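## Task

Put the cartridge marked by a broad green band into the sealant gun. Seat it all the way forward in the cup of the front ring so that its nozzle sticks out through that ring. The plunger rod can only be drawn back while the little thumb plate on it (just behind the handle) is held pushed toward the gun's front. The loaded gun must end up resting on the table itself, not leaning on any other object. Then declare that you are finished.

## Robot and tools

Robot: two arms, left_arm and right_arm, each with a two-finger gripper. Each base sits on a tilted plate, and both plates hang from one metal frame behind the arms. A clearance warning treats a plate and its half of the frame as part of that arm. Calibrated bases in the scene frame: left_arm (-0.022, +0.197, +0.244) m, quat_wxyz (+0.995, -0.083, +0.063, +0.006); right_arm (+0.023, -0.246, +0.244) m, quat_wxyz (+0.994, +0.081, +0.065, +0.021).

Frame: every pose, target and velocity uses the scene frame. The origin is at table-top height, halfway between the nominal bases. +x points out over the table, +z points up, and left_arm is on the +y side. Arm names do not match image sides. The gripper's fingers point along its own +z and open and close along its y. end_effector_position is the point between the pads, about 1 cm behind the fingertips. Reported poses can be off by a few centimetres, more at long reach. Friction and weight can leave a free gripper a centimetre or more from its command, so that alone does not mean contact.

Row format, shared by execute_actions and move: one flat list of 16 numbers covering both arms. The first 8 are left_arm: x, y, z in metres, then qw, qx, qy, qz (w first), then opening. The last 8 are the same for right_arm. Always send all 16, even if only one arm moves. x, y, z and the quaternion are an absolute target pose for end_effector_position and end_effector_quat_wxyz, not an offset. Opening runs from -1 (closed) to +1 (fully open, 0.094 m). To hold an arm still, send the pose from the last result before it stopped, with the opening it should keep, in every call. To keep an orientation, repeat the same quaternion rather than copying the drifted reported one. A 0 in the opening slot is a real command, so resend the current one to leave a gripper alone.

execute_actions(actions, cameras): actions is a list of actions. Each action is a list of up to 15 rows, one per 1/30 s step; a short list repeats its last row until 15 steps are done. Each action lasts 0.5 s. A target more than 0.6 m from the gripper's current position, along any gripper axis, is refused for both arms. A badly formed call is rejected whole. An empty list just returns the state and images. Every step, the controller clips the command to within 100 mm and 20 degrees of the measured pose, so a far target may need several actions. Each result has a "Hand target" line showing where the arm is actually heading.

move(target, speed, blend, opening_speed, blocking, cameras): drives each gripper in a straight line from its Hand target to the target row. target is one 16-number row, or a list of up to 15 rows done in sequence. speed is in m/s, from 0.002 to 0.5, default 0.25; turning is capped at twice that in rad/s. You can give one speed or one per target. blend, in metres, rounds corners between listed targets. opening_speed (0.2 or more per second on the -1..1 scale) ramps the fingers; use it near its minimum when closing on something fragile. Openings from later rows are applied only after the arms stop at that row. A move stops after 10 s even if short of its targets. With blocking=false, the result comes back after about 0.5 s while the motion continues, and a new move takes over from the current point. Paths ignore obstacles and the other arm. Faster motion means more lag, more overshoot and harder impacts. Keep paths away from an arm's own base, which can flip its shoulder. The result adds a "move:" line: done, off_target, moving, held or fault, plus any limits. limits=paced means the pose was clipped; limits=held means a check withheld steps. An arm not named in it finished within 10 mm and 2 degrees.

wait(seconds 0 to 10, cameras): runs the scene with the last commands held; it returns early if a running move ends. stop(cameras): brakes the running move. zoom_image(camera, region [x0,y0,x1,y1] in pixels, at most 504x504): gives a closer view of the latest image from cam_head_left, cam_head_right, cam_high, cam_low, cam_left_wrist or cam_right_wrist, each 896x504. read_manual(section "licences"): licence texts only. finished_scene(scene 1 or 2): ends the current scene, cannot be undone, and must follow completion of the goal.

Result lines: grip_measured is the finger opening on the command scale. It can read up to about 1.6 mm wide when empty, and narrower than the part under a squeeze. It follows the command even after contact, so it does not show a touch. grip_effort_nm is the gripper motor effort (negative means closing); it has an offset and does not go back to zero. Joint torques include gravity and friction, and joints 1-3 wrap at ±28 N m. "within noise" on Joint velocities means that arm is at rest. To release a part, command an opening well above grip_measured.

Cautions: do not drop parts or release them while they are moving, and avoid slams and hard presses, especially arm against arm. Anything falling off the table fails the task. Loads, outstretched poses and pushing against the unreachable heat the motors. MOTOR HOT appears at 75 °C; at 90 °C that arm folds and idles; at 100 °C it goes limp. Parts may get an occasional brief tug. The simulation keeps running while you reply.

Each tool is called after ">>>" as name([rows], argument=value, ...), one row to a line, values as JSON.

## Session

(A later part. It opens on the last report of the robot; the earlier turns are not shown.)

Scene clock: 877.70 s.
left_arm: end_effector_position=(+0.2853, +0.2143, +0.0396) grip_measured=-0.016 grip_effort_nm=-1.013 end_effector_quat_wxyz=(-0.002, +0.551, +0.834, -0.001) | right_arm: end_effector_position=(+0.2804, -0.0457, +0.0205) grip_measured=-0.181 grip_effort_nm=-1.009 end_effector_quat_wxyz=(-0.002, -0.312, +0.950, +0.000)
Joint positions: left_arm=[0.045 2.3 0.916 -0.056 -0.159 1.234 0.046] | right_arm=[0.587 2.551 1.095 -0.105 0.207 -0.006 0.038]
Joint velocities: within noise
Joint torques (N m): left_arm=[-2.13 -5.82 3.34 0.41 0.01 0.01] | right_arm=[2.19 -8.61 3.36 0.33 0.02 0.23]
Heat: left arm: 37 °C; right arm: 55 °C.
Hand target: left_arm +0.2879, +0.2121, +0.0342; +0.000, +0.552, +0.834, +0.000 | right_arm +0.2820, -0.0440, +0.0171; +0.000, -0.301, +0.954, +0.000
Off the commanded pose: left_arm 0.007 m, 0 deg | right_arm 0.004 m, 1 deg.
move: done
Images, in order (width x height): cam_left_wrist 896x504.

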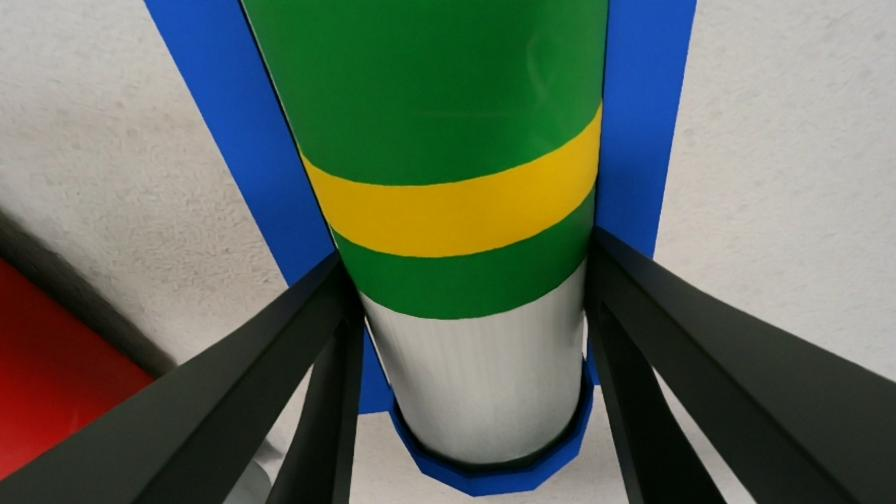

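>>> move([
  [0.2800,0.2310,0.040,0.0,0.5519,0.8339,0.0,-0.25,0.282,-0.044,0.017,0,-0.3007,0.9537,0,-0.4],
  [0.2800,0.2320,0.058,0.0,0.5519,0.8339,0.0,-0.25,0.282,-0.044,0.017,0,-0.3007,0.9537,0,-0.4],
  [0.2800,0.2320,0.032,0.0,0.5519,0.8339,0.0,-0.25,0.282,-0.044,0.017,0,-0.3007,0.9537,0,-0.4],
], speed=[0.03,0.012,0.01], cameras=["cam_left_wrist","cam_high","cam_head_right"])

>>> zoom_image(camera="cam_left_wrist", region=[370, 320, 620, 490])

>>> zoom_image(camera="cam_high", region=[465, 410, 535, 475])

>>> zoom_image(camera="cam_head_right", region=[385, 175, 505, 255])

Scene clock: 886.47 s.
left_arm: end_effector_position=(+0.2813, +0.2174, +0.0406) grip_measured=-0.017 grip_effort_nm=-1.028 end_effector_quat_wxyz=(+0.018, +0.552, +0.833, -0.017) | right_arm: end_effector_position=(+0.2786, -0.0436, +0.0205) grip_measured=-0.181 grip_effort_nm=-1.009 end_effector_quat_wxyz=(-0.004, -0.314, +0.949, +0.005)
Joint positions: left_arm=[0.085 2.281 0.882 -0.023 -0.103 1.278 0.046] | right_arm=[0.59 2.552 1.095 -0.105 0.196 -0.008 0.038]
Joint velocities: within noise
Joint torques (N m): left_arm=[0.32 -5.39 3.22 0.36 -0.43 0.23] | right_arm=[2 -8.64 3.3 0.32 0.12 0.27]
Heat: left arm: 38 °C; right arm: 55 °C.
Hand target: left_arm +0.2795, +0.2316, +0.0328; +0.000, +0.552, +0.834, -0.001 | right_arm +0.2819, -0.0440, +0.0171; +0.000, -0.301, +0.954, +0.000
Off the commanded pose: left_arm 0.017 m, 3 deg | right_arm 0.005 m, 2 deg.
move: off_target (left_arm)
Images, in order (width x height): cam_head_right 896x504, cam_high 896x504, cam_left_wrist 896x504.

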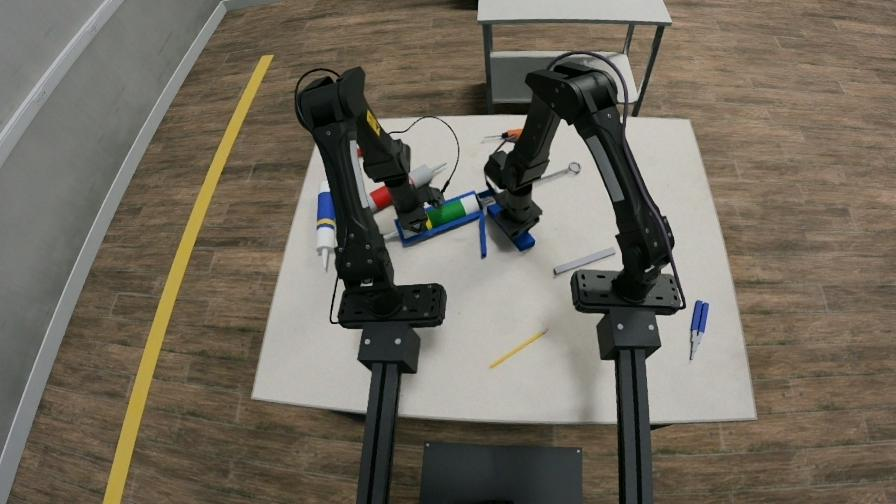

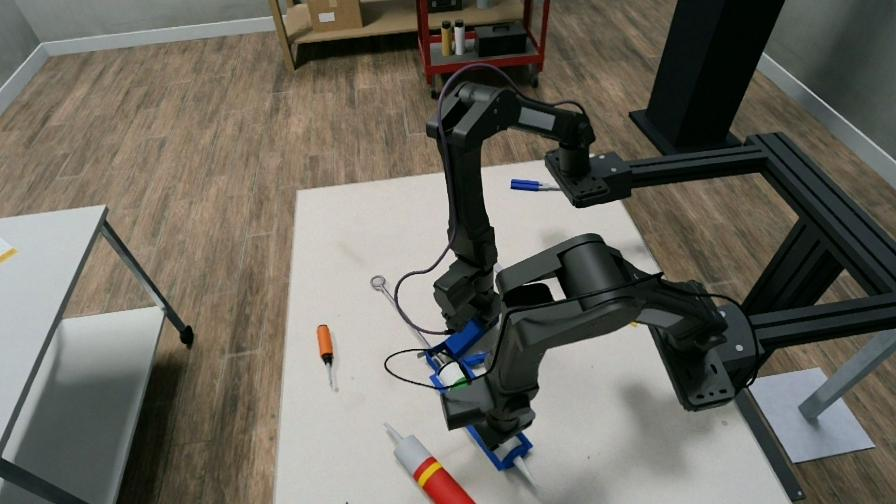

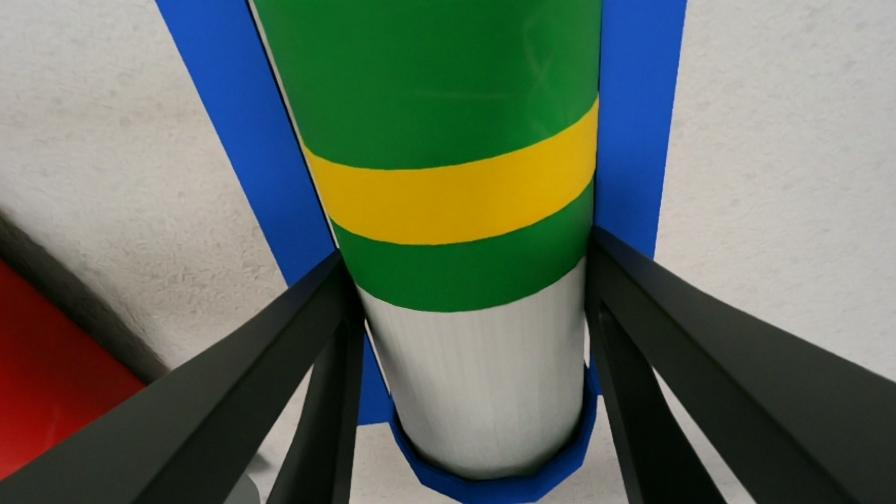

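Scaled by 2.016 from the camera's 896x504 image, which has a finer 1280x720 frame.

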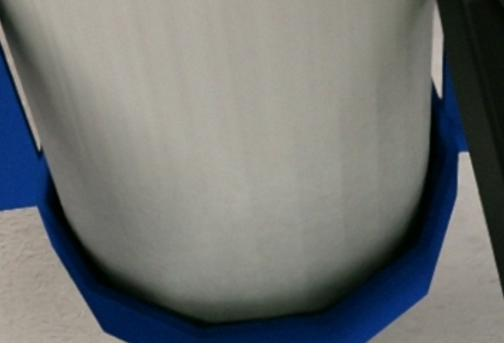

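Scaled by 7.200 from the camera's 896x504 image, which has a finer 1280x720 frame.

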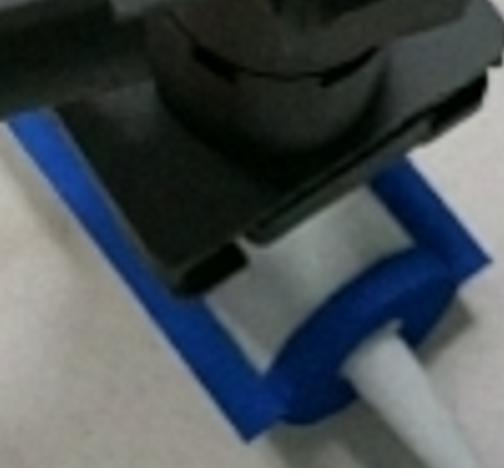

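Scaled by 4.200 from the camera's 896x504 image, which has a finer 1280x720 frame.

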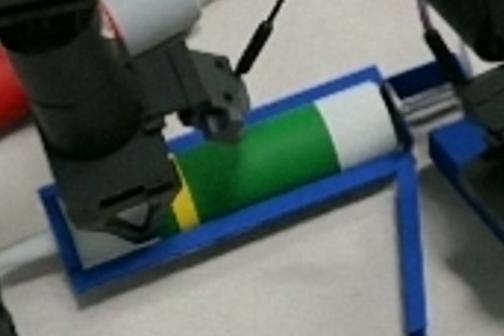

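>>> zoom_image(camera="cam_head_right", region=[295, 175, 355, 275])

>>> zoom_image(camera="cam_low", region=[480, 295, 640, 340])

Scaled by 5.040 from the camera's 896x504 image, which has a finer 1280x720 frame.

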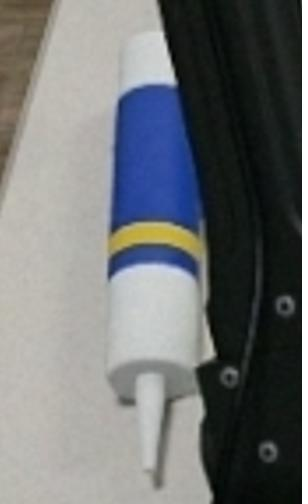

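This scene's latest camera images include none from cam_low. They are from: cam_head_right, cam_high, cam_left_wrist. cam_low's image comes with the result of a call that names it in "cameras".

>>> move([
  [0.2830,0.2190,0.038,0.0,0.5519,0.8339,0.0,-0.25,0.282,-0.044,0.017,0,-0.3007,0.9537,0,-0.4],
  [0.2830,0.2190,0.038,0.0,0.5519,0.8339,0.0,0.25,0.282,-0.044,0.017,0,-0.3007,0.9537,0,-0.4],
  [0.2830,0.2190,0.09,0.0,0.5519,0.8339,0.0,0.25,0.282,-0.044,0.017,0,-0.3007,0.9537,0,-0.4],
  [0.310,0.172,0.13,0.0,0.5519,0.8339,0.0,0.25,0.282,-0.044,0.017,0,-0.3007,0.9537,0,-0.4],
], speed=0.06, opening_speed=0.5, cameras=["cam_left_wrist","cam_high","cam_head_right","cam_low"])

>>> zoom_image(camera="cam_left_wrist", region=[330, 200, 630, 450])

>>> zoom_image(camera="cam_head_right", region=[385, 185, 505, 265])

>>> zoom_image(camera="cam_low", region=[500, 225, 590, 305])

Scene clock: 910.30 s.
left_arm: end_effector_position=(+0.2955, +0.1745, +0.1127) grip_measured=+0.247 grip_effort_nm=0.144 end_effector_quat_wxyz=(-0.019, +0.554, +0.832, -0.011) | right_arm: end_effector_position=(+0.2786, -0.0436, +0.0205) grip_measured=-0.181 grip_effort_nm=-1.004 end_effector_quat_wxyz=(-0.004, -0.314, +0.949, +0.005)
Joint positions: left_arm=[-0.119 2.099 0.984 -0.393 -0.176 1.068 0.059] | right_arm=[0.59 2.552 1.095 -0.105 0.196 -0.007 0.038]
Joint velocities: within noise
Joint torques (N m): left_arm=[-2.92 -10.96 5.52 0.02 -0.02 -0.12] | right_arm=[2 -8.66 3.37 0.32 0.11 0.24]
Heat: left arm: 37 °C; right arm: 55 °C.
Hand target: left_arm +0.3096, +0.1720, +0.1294; +0.000, +0.552, +0.834, +0.000 | right_arm +0.2819, -0.0440, +0.0171; +0.000, -0.301, +0.954, +0.000
Off the commanded pose: left_arm 0.023 m, 3 deg | right_arm 0.005 m, 2 deg.
move: off_target (left_arm)
Images, in order (width x height): cam_head_right 896x504, cam_high 896x504, cam_low 896x504, cam_left_wrist 896x504.

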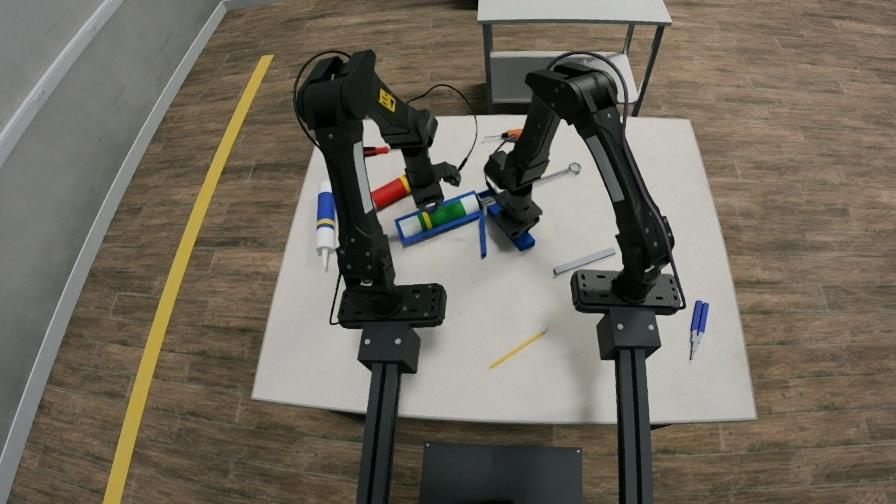

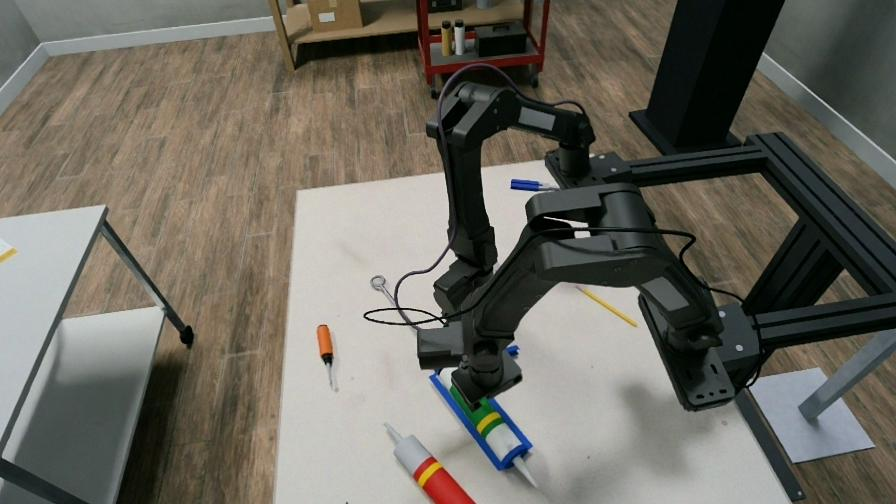

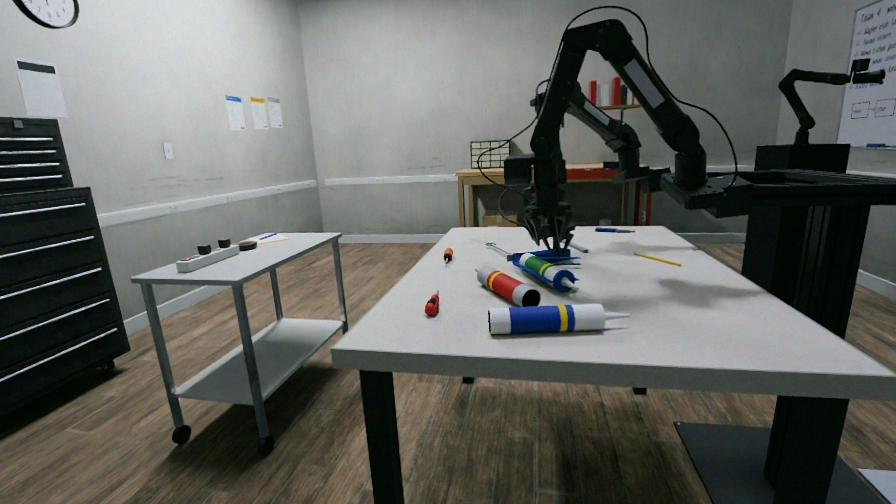

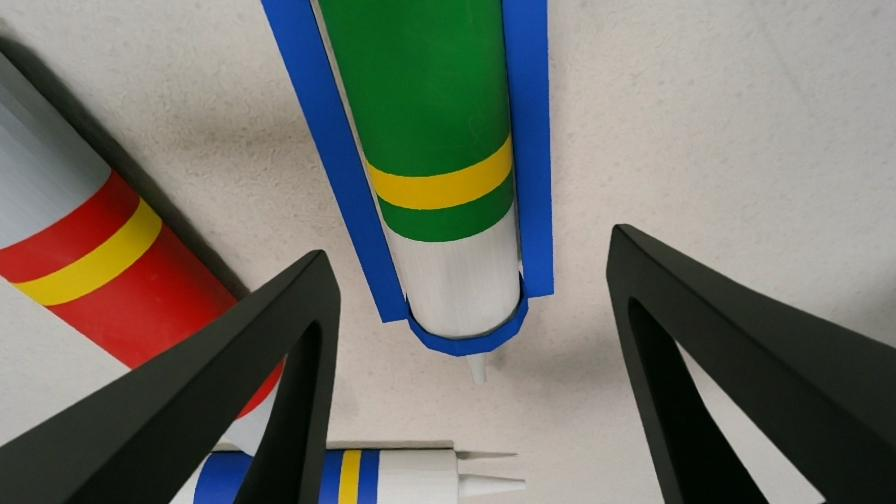

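Scaled by 1.680 from the camera's 896x504 image, which has a finer 1280x720 frame.

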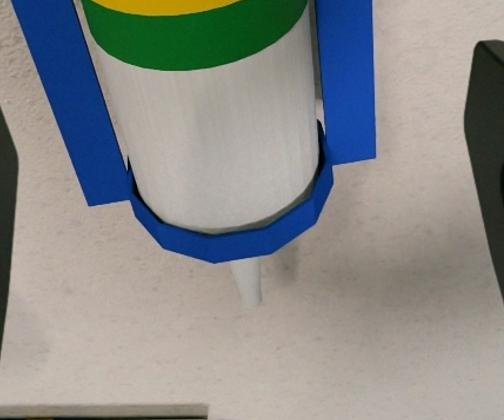

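Scaled by 4.200 from the camera's 896x504 image, which has a finer 1280x720 frame.

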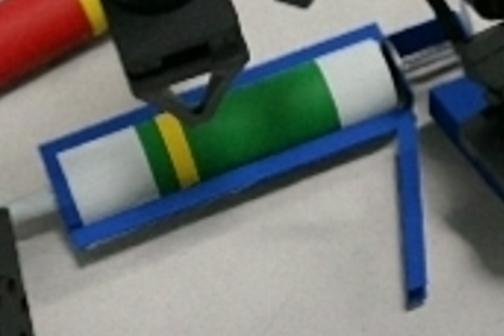

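Scaled by 5.600 from the camera's 896x504 image, which has a finer 1280x720 frame.

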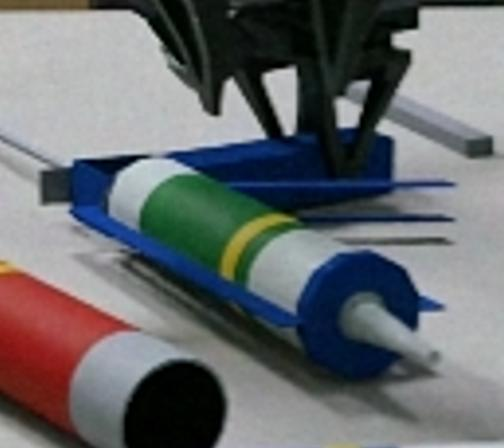

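>>> execute_actions(actions=[])

>>> zoom_image(camera="cam_head_right", region=[370, 170, 530, 280])

Scene clock: 922.27 s.
left_arm: end_effector_position=(+0.2952, +0.1746, +0.1127) grip_measured=+0.247 grip_effort_nm=0.149 end_effector_quat_wxyz=(-0.020, +0.554, +0.832, -0.012) | right_arm: end_effector_position=(+0.2786, -0.0436, +0.0205) grip_measured=-0.181 grip_effort_nm=-1.009 end_effector_quat_wxyz=(-0.004, -0.314, +0.949, +0.005)
Joint positions: left_arm=[-0.119 2.099 0.984 -0.394 -0.176 1.068 0.059] | right_arm=[0.59 2.552 1.095 -0.105 0.196 -0.007 0.038]
Joint velocities: within noise
Joint torques (N m): left_arm=[-3 -11.02 5.6 -0.01 -0.03 -0.13] | right_arm=[2.06 -8.59 3.3 0.32 0.12 0.25]
Heat: left arm: 41 °C; right arm: 54 °C.
Hand target: left_arm +0.3096, +0.1720, +0.1294; +0.000, +0.552, +0.834, +0.000 | right_arm +0.2819, -0.0440, +0.0171; +0.000, -0.301, +0.954, +0.000
Tool commands: left_gripper/opening=+0.25 right_gripper/opening=-0.4
Off the commanded pose: left_arm 0.023 m, 3 deg | right_arm 0.005 m, 2 deg.

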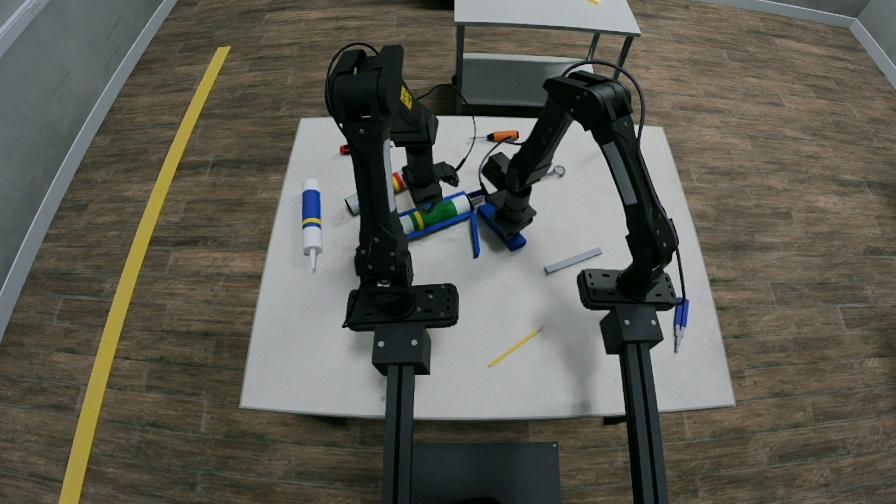

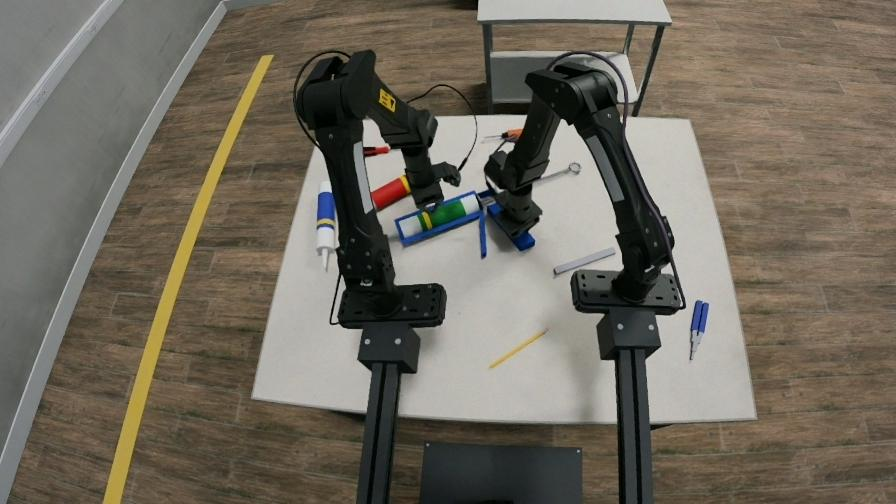

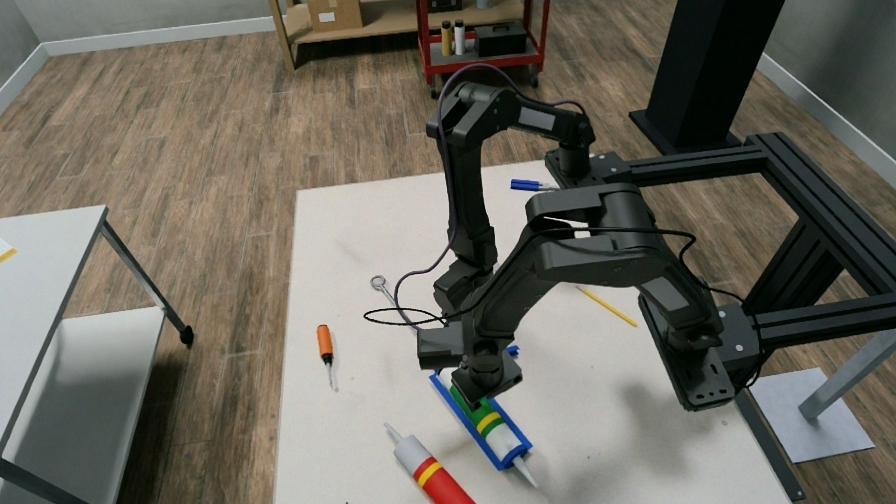

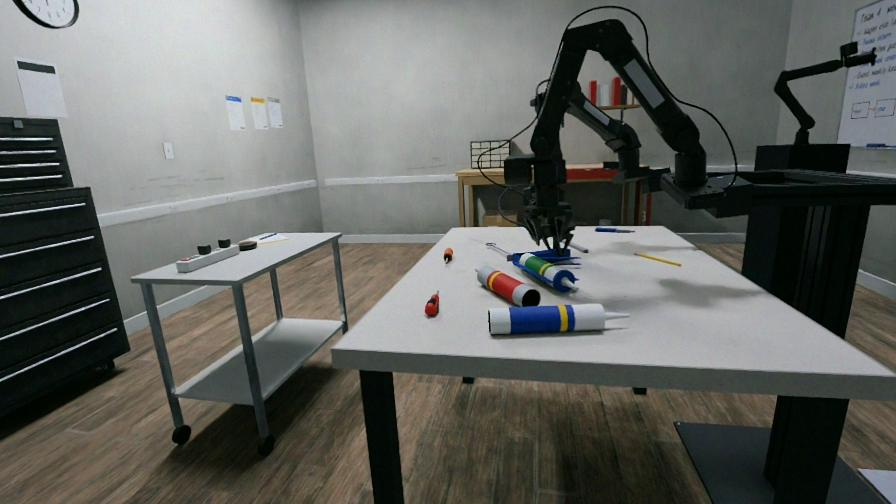

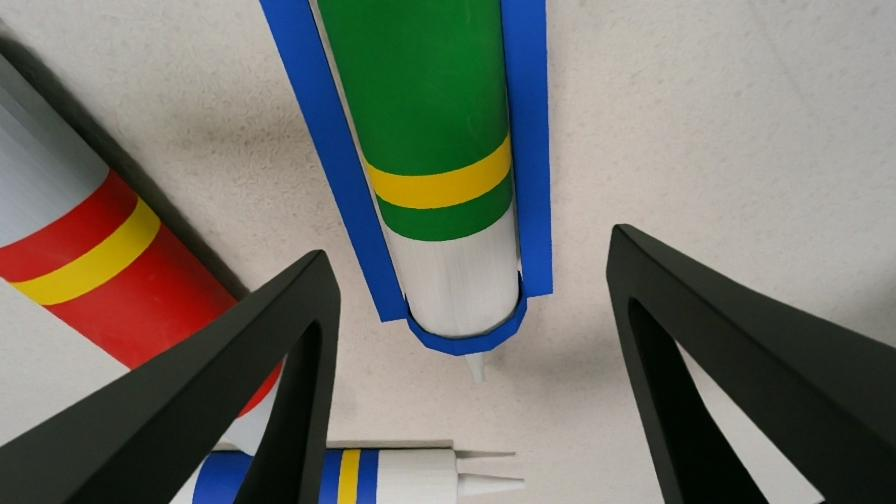

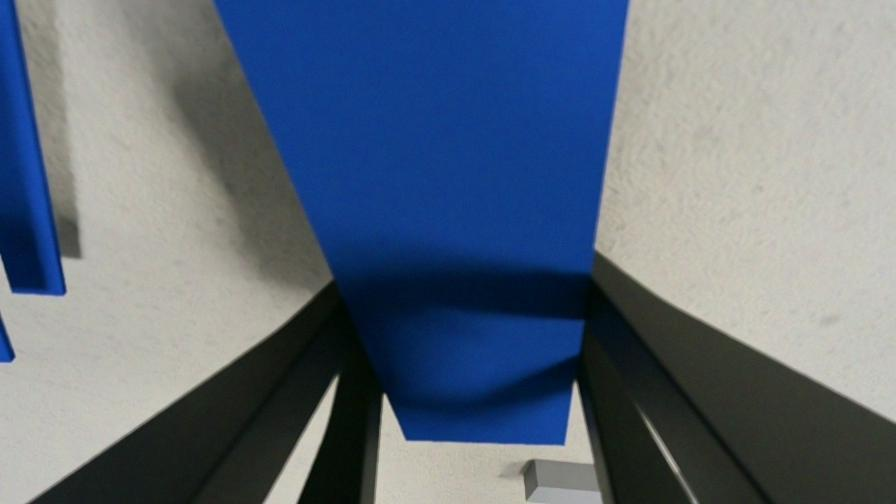

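Scaled by 3.150 from the camera's 896x504 image, which has a finer 1280x720 frame.

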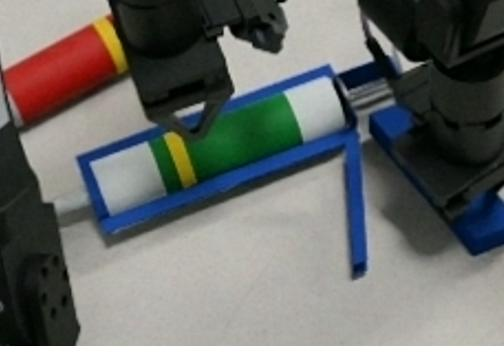

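>>> move(target=[0.310,0.172,0.13,0,0.5519,0.8339,0,0.25,0.282,-0.044,0.017,0,-0.3007,0.9537,0,0.1], speed=0.03, opening_speed=0.25, cameras=["cam_left_wrist","cam_right_wrist"])

>>> zoom_image(camera="cam_left_wrist", region=[330, 100, 650, 420])

Scene clock: 928.47 s.
left_arm: end_effector_position=(+0.2951, +0.1746, +0.1127) grip_measured=+0.247 grip_effort_nm=0.144 end_effector_quat_wxyz=(-0.020, +0.554, +0.832, -0.012) | right_arm: end_effector_position=(+0.2787, -0.0436, +0.0205) grip_measured=+0.097 grip_effort_nm=0.178 end_effector_quat_wxyz=(-0.004, -0.305, +0.952, +0.005)
Joint positions: left_arm=[-0.119 2.099 0.984 -0.395 -0.176 1.068 0.059] | right_arm=[0.59 2.552 1.095 -0.105 0.196 0.011 0.052]
Joint velocities: within noise
Joint torques (N m): left_arm=[-2.97 -11.04 5.49 -0.01 -0.05 -0.11] | right_arm=[2.11 -8.62 3.36 0.32 0.11 0.05]
Heat: left arm: 43 °C; right arm: 54 °C.
Hand target: left_arm +0.3096, +0.1720, +0.1294; +0.000, +0.552, +0.834, +0.000 | right_arm +0.2819, -0.0440, +0.0171; +0.000, -0.301, +0.954, +0.000
Off the commanded pose: left_arm 0.023 m, 3 deg | right_arm 0.005 m, 1 deg.
move: off_target (left_arm)
Images, in order (width x height): cam_left_wrist 896x504, cam_right_wrist 896x504.

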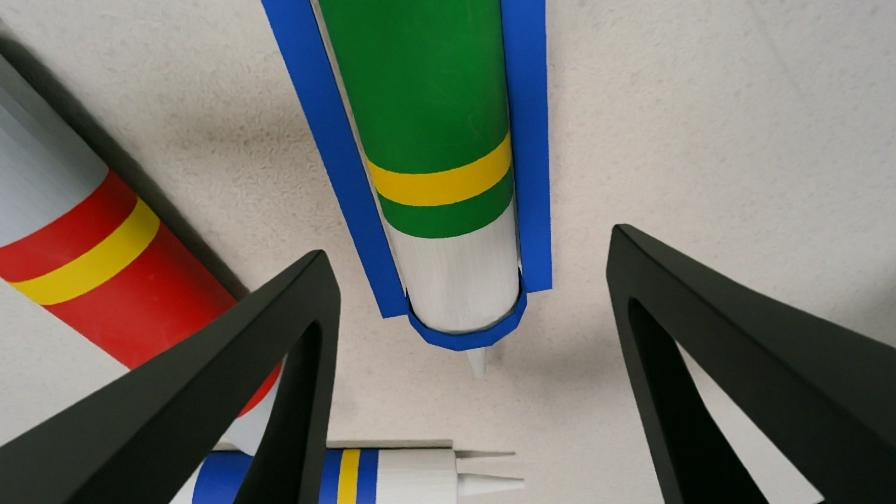

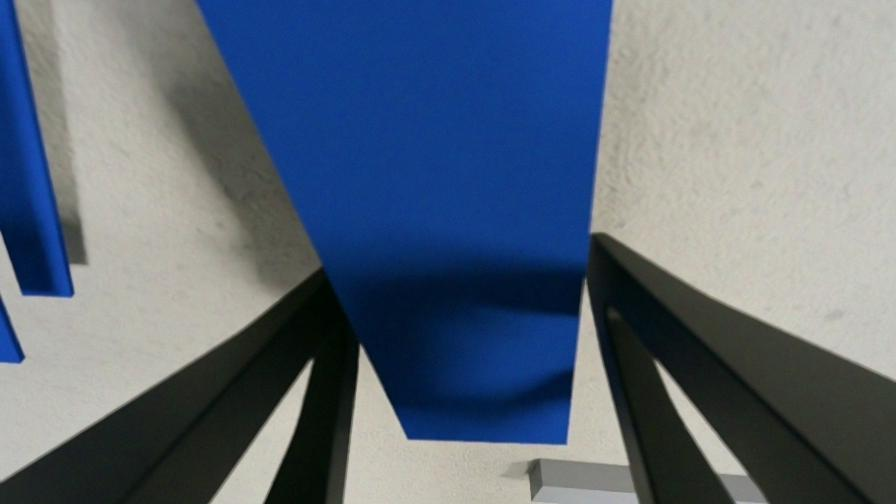

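Scaled by 1.575 from the camera's 896x504 image, which has a finer 1280x720 frame.

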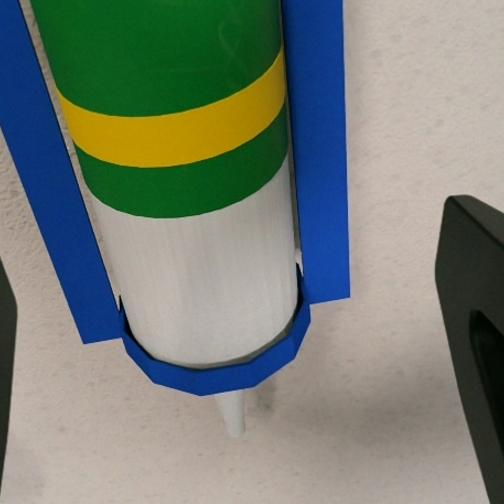

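>>> move([
  [0.310,0.172,0.13,0,0.5519,0.8339,0,0.25,0.282,-0.044,0.017,0,-0.3007,0.9537,0,0.35],
  [0.310,0.172,0.13,0,0.5519,0.8339,0,0.25,0.282,-0.044,0.15,0,-0.3007,0.9537,0,0.35],
], speed=0.08, opening_speed=0.4, cameras=["cam_left_wrist","cam_right_wrist","cam_head_right"])

>>> zoom_image(camera="cam_left_wrist", region=[330, 100, 650, 420])

Scene clock: 934.00 s.
left_arm: end_effector_position=(+0.2950, +0.1746, +0.1127) grip_measured=+0.247 grip_effort_nm=0.149 end_effector_quat_wxyz=(-0.020, +0.554, +0.832, -0.012) | right_arm: end_effector_position=(+0.2786, -0.0488, +0.1383) grip_measured=+0.347 grip_effort_nm=0.178 end_effector_quat_wxyz=(-0.012, -0.297, +0.955, +0.001)
Joint positions: left_arm=[-0.119 2.099 0.984 -0.395 -0.176 1.068 0.059] | right_arm=[0.652 2.158 1.044 -0.478 0.197 0.095 0.063]
Joint velocities: within noise
Joint torques (N m): left_arm=[-3.02 -11.02 5.34 0.02 -0.04 -0.12] | right_arm=[3.66 -11.54 4.81 -0.05 0.11 0.04]
Heat: left arm: 44 °C; right arm: 55 °C.
Hand target: left_arm +0.3096, +0.1720, +0.1294; +0.000, +0.552, +0.834, +0.000 | right_arm +0.2820, -0.0440, +0.1497; +0.000, -0.301, +0.954, +0.000
Off the commanded pose: left_arm 0.023 m, 3 deg | right_arm 0.013 m, 1 deg.
move: off_target (left_arm, right_arm)
Images, in order (width x height): cam_head_right 896x504, cam_left_wrist 896x504, cam_right_wrist 896x504.

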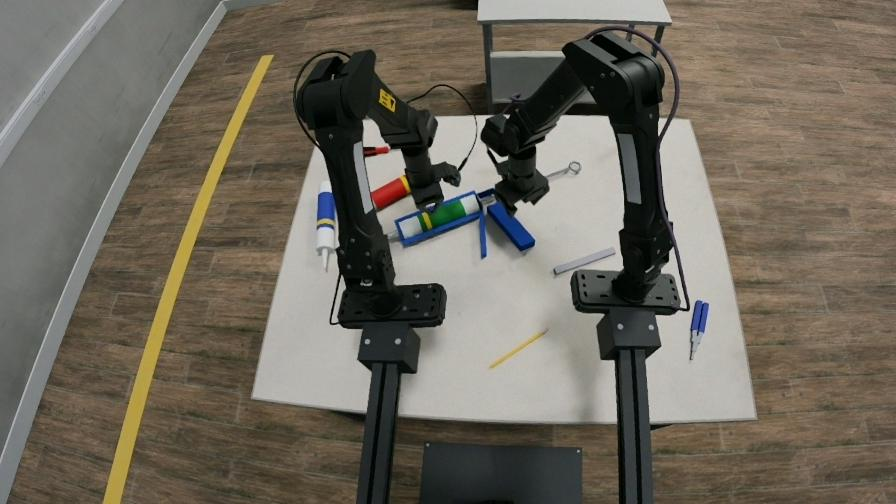

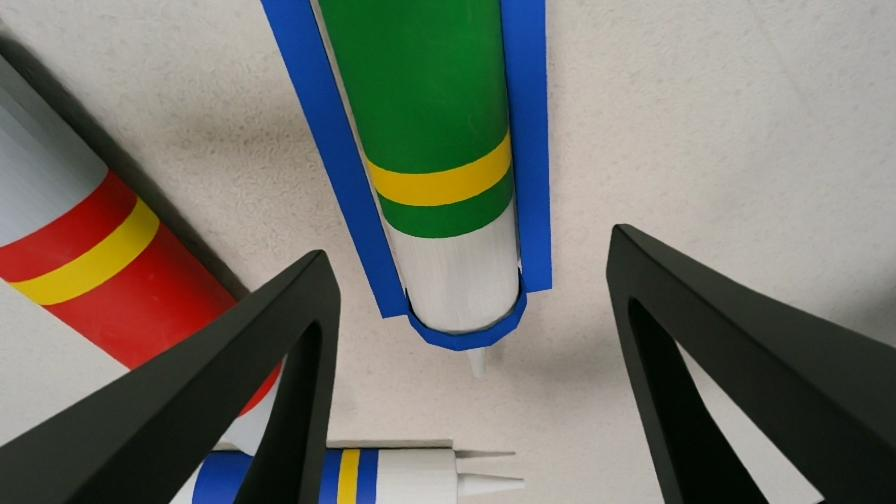

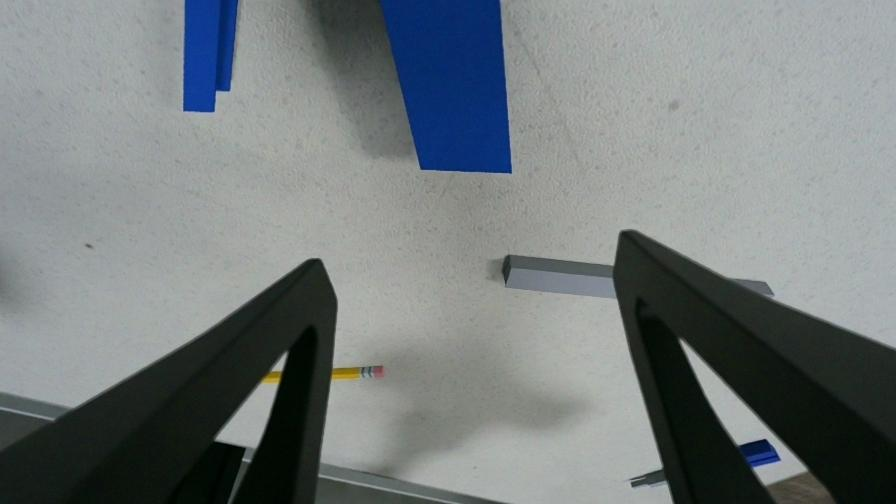

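Scaled by 1.575 from the camera's 896x504 image, which has a finer 1280x720 frame.

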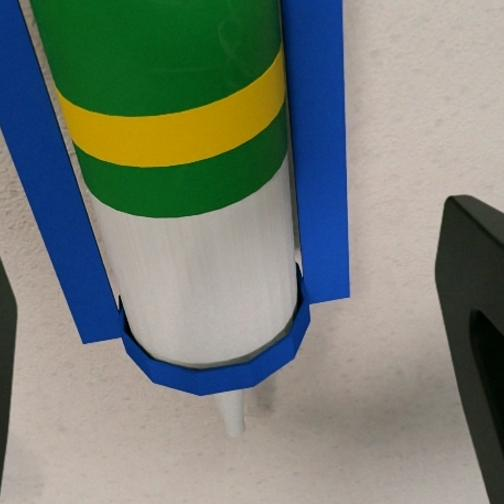

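>>> move([
  [0.310,0.172,0.20,0,0.5519,0.8339,0,0.25,0.26,-0.12,0.19,0,-0.3007,0.9537,0,0.35],
  [0.20,0.22,0.22,0,0.5519,0.8339,0,0.25,0.23,-0.25,0.21,0,-0.3007,0.9537,0,0.35],
], speed=0.2, blend=0.03)

>>> zoom_image(camera="cam_head_right", region=[370, 170, 530, 280])

>>> zoom_image(camera="cam_high", region=[410, 330, 570, 500])

>>> zoom_image(camera="cam_low", region=[500, 225, 600, 305])

Scene clock: 940.23 s.
left_arm: end_effector_position=(+0.2043, +0.2190, +0.2160) grip_measured=+0.247 grip_effort_nm=0.149 end_effector_quat_wxyz=(-0.002, +0.550, +0.835, +0.004) | right_arm: end_effector_position=(+0.2342, -0.2498, +0.2079) grip_measured=+0.347 grip_effort_nm=0.173 end_effector_quat_wxyz=(+0.002, -0.301, +0.954, -0.007)
Joint positions: left_arm=[-0.048 1.425 0.638 -0.663 -0.178 1.138 0.059] | right_arm=[0.073 1.392 0.559 -0.616 0.186 -0.507 0.063]
Joint velocities: within noise
Joint torques (N m): left_arm=[-0.32 -5.64 4.74 0.06 0.09 0.16] | right_arm=[-0.02 -5.63 4.67 0.07 -0.13 -0.08]
Heat: left arm: 44 °C; right arm: 56 °C.
Hand target: left_arm +0.2001, +0.2199, +0.2196; +0.000, +0.552, +0.834, +0.000 | right_arm +0.2301, -0.2500, +0.2098; +0.000, -0.301, +0.954, +0.000
Off the commanded pose: left_arm 0.006 m, 1 deg | right_arm 0.005 m, 1 deg.
move: done

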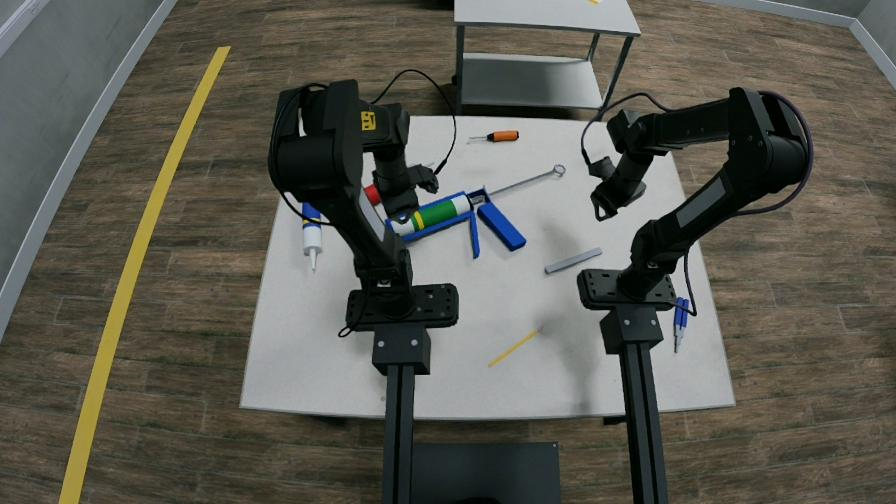

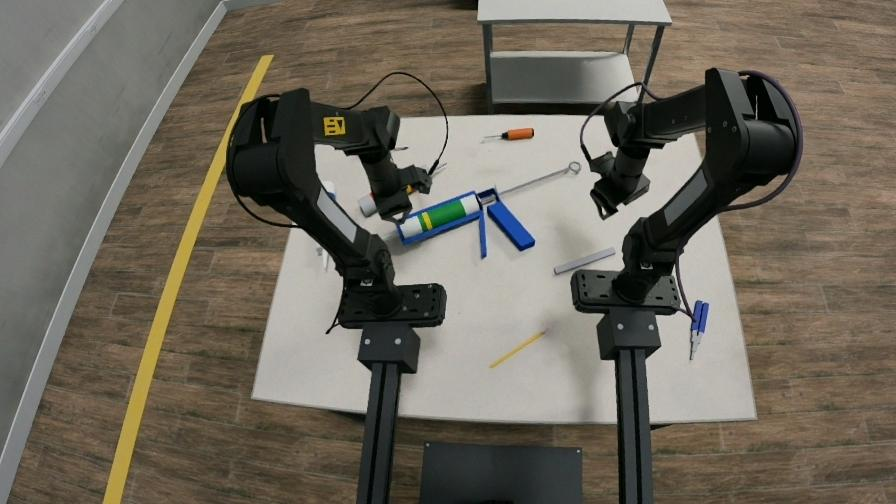

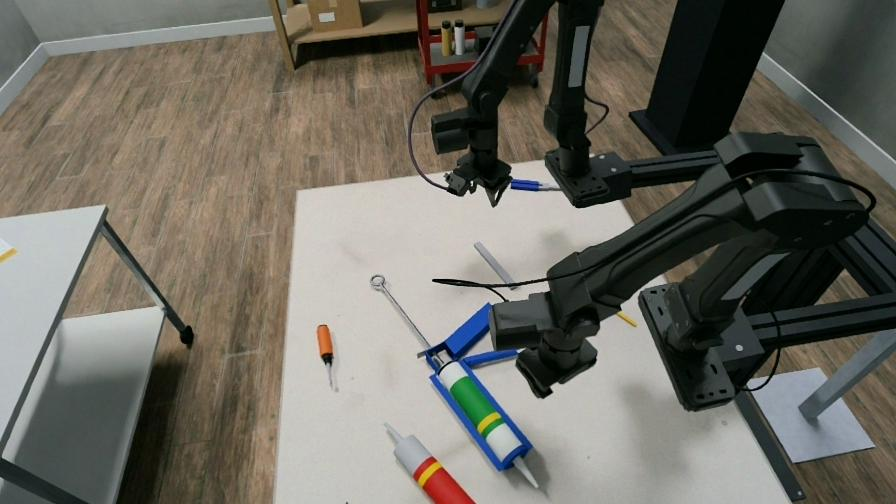

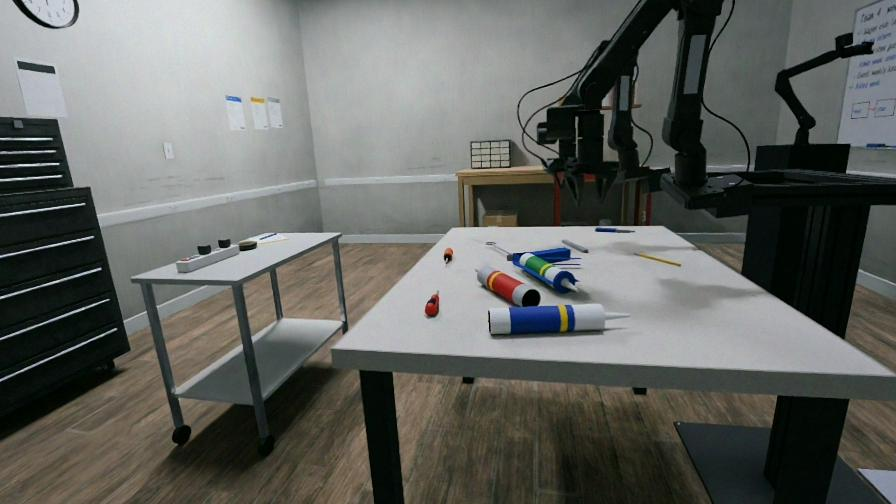

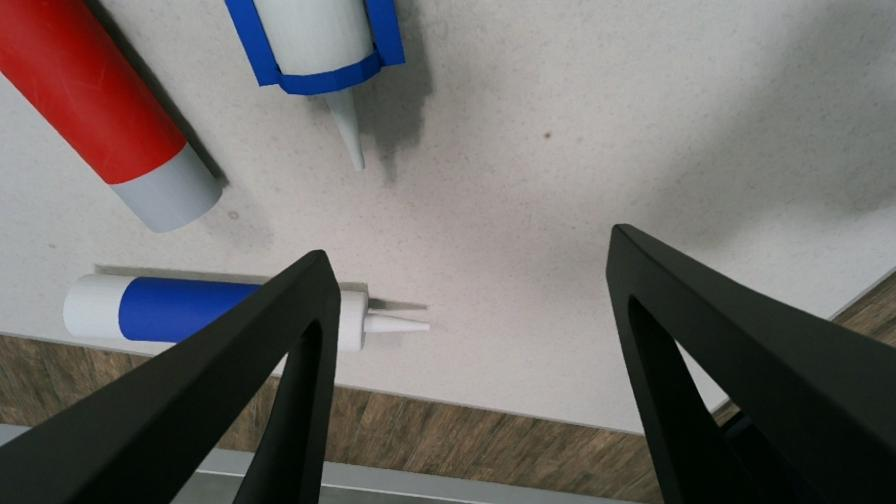

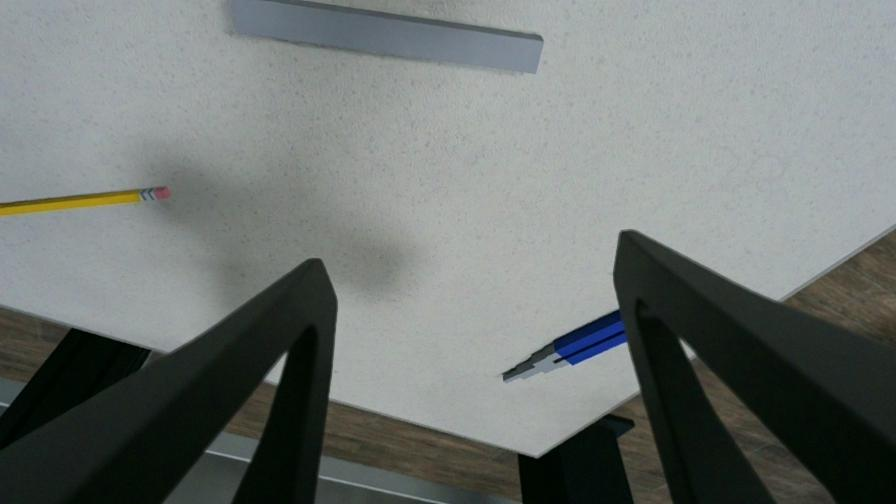

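Scaled by 3.150 from the camera's 896x504 image, which has a finer 1280x720 frame.

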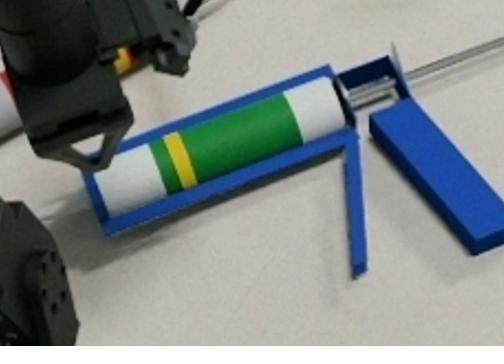

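Scaled by 2.965 from the camera's 896x504 image, which has a finer 1280x720 frame.

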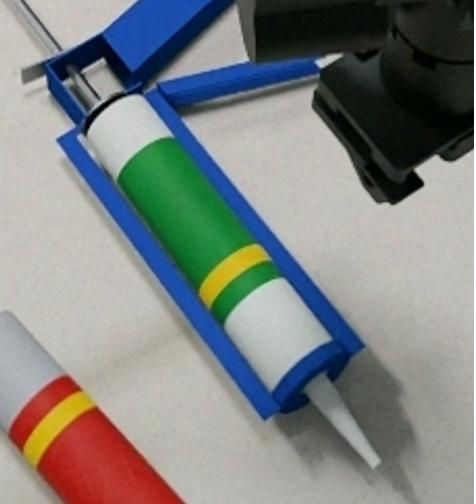

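Scaled by 5.040 from the camera's 896x504 image, which has a finer 1280x720 frame.

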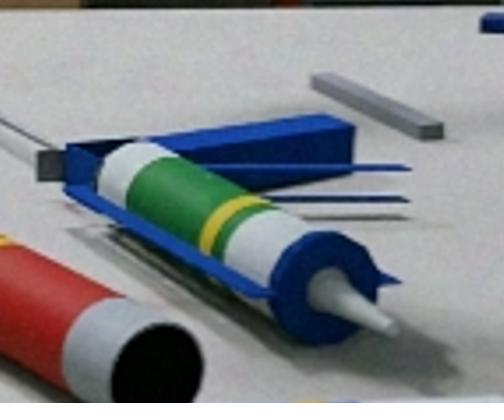

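The green-band cartridge is loaded in the gun, pushed forward into the front ring's cup with the nozzle out through the ring. The gun is lying free on the table. I am done.

>>> finished_scene(scene=2)

The scene is finished: the task was done.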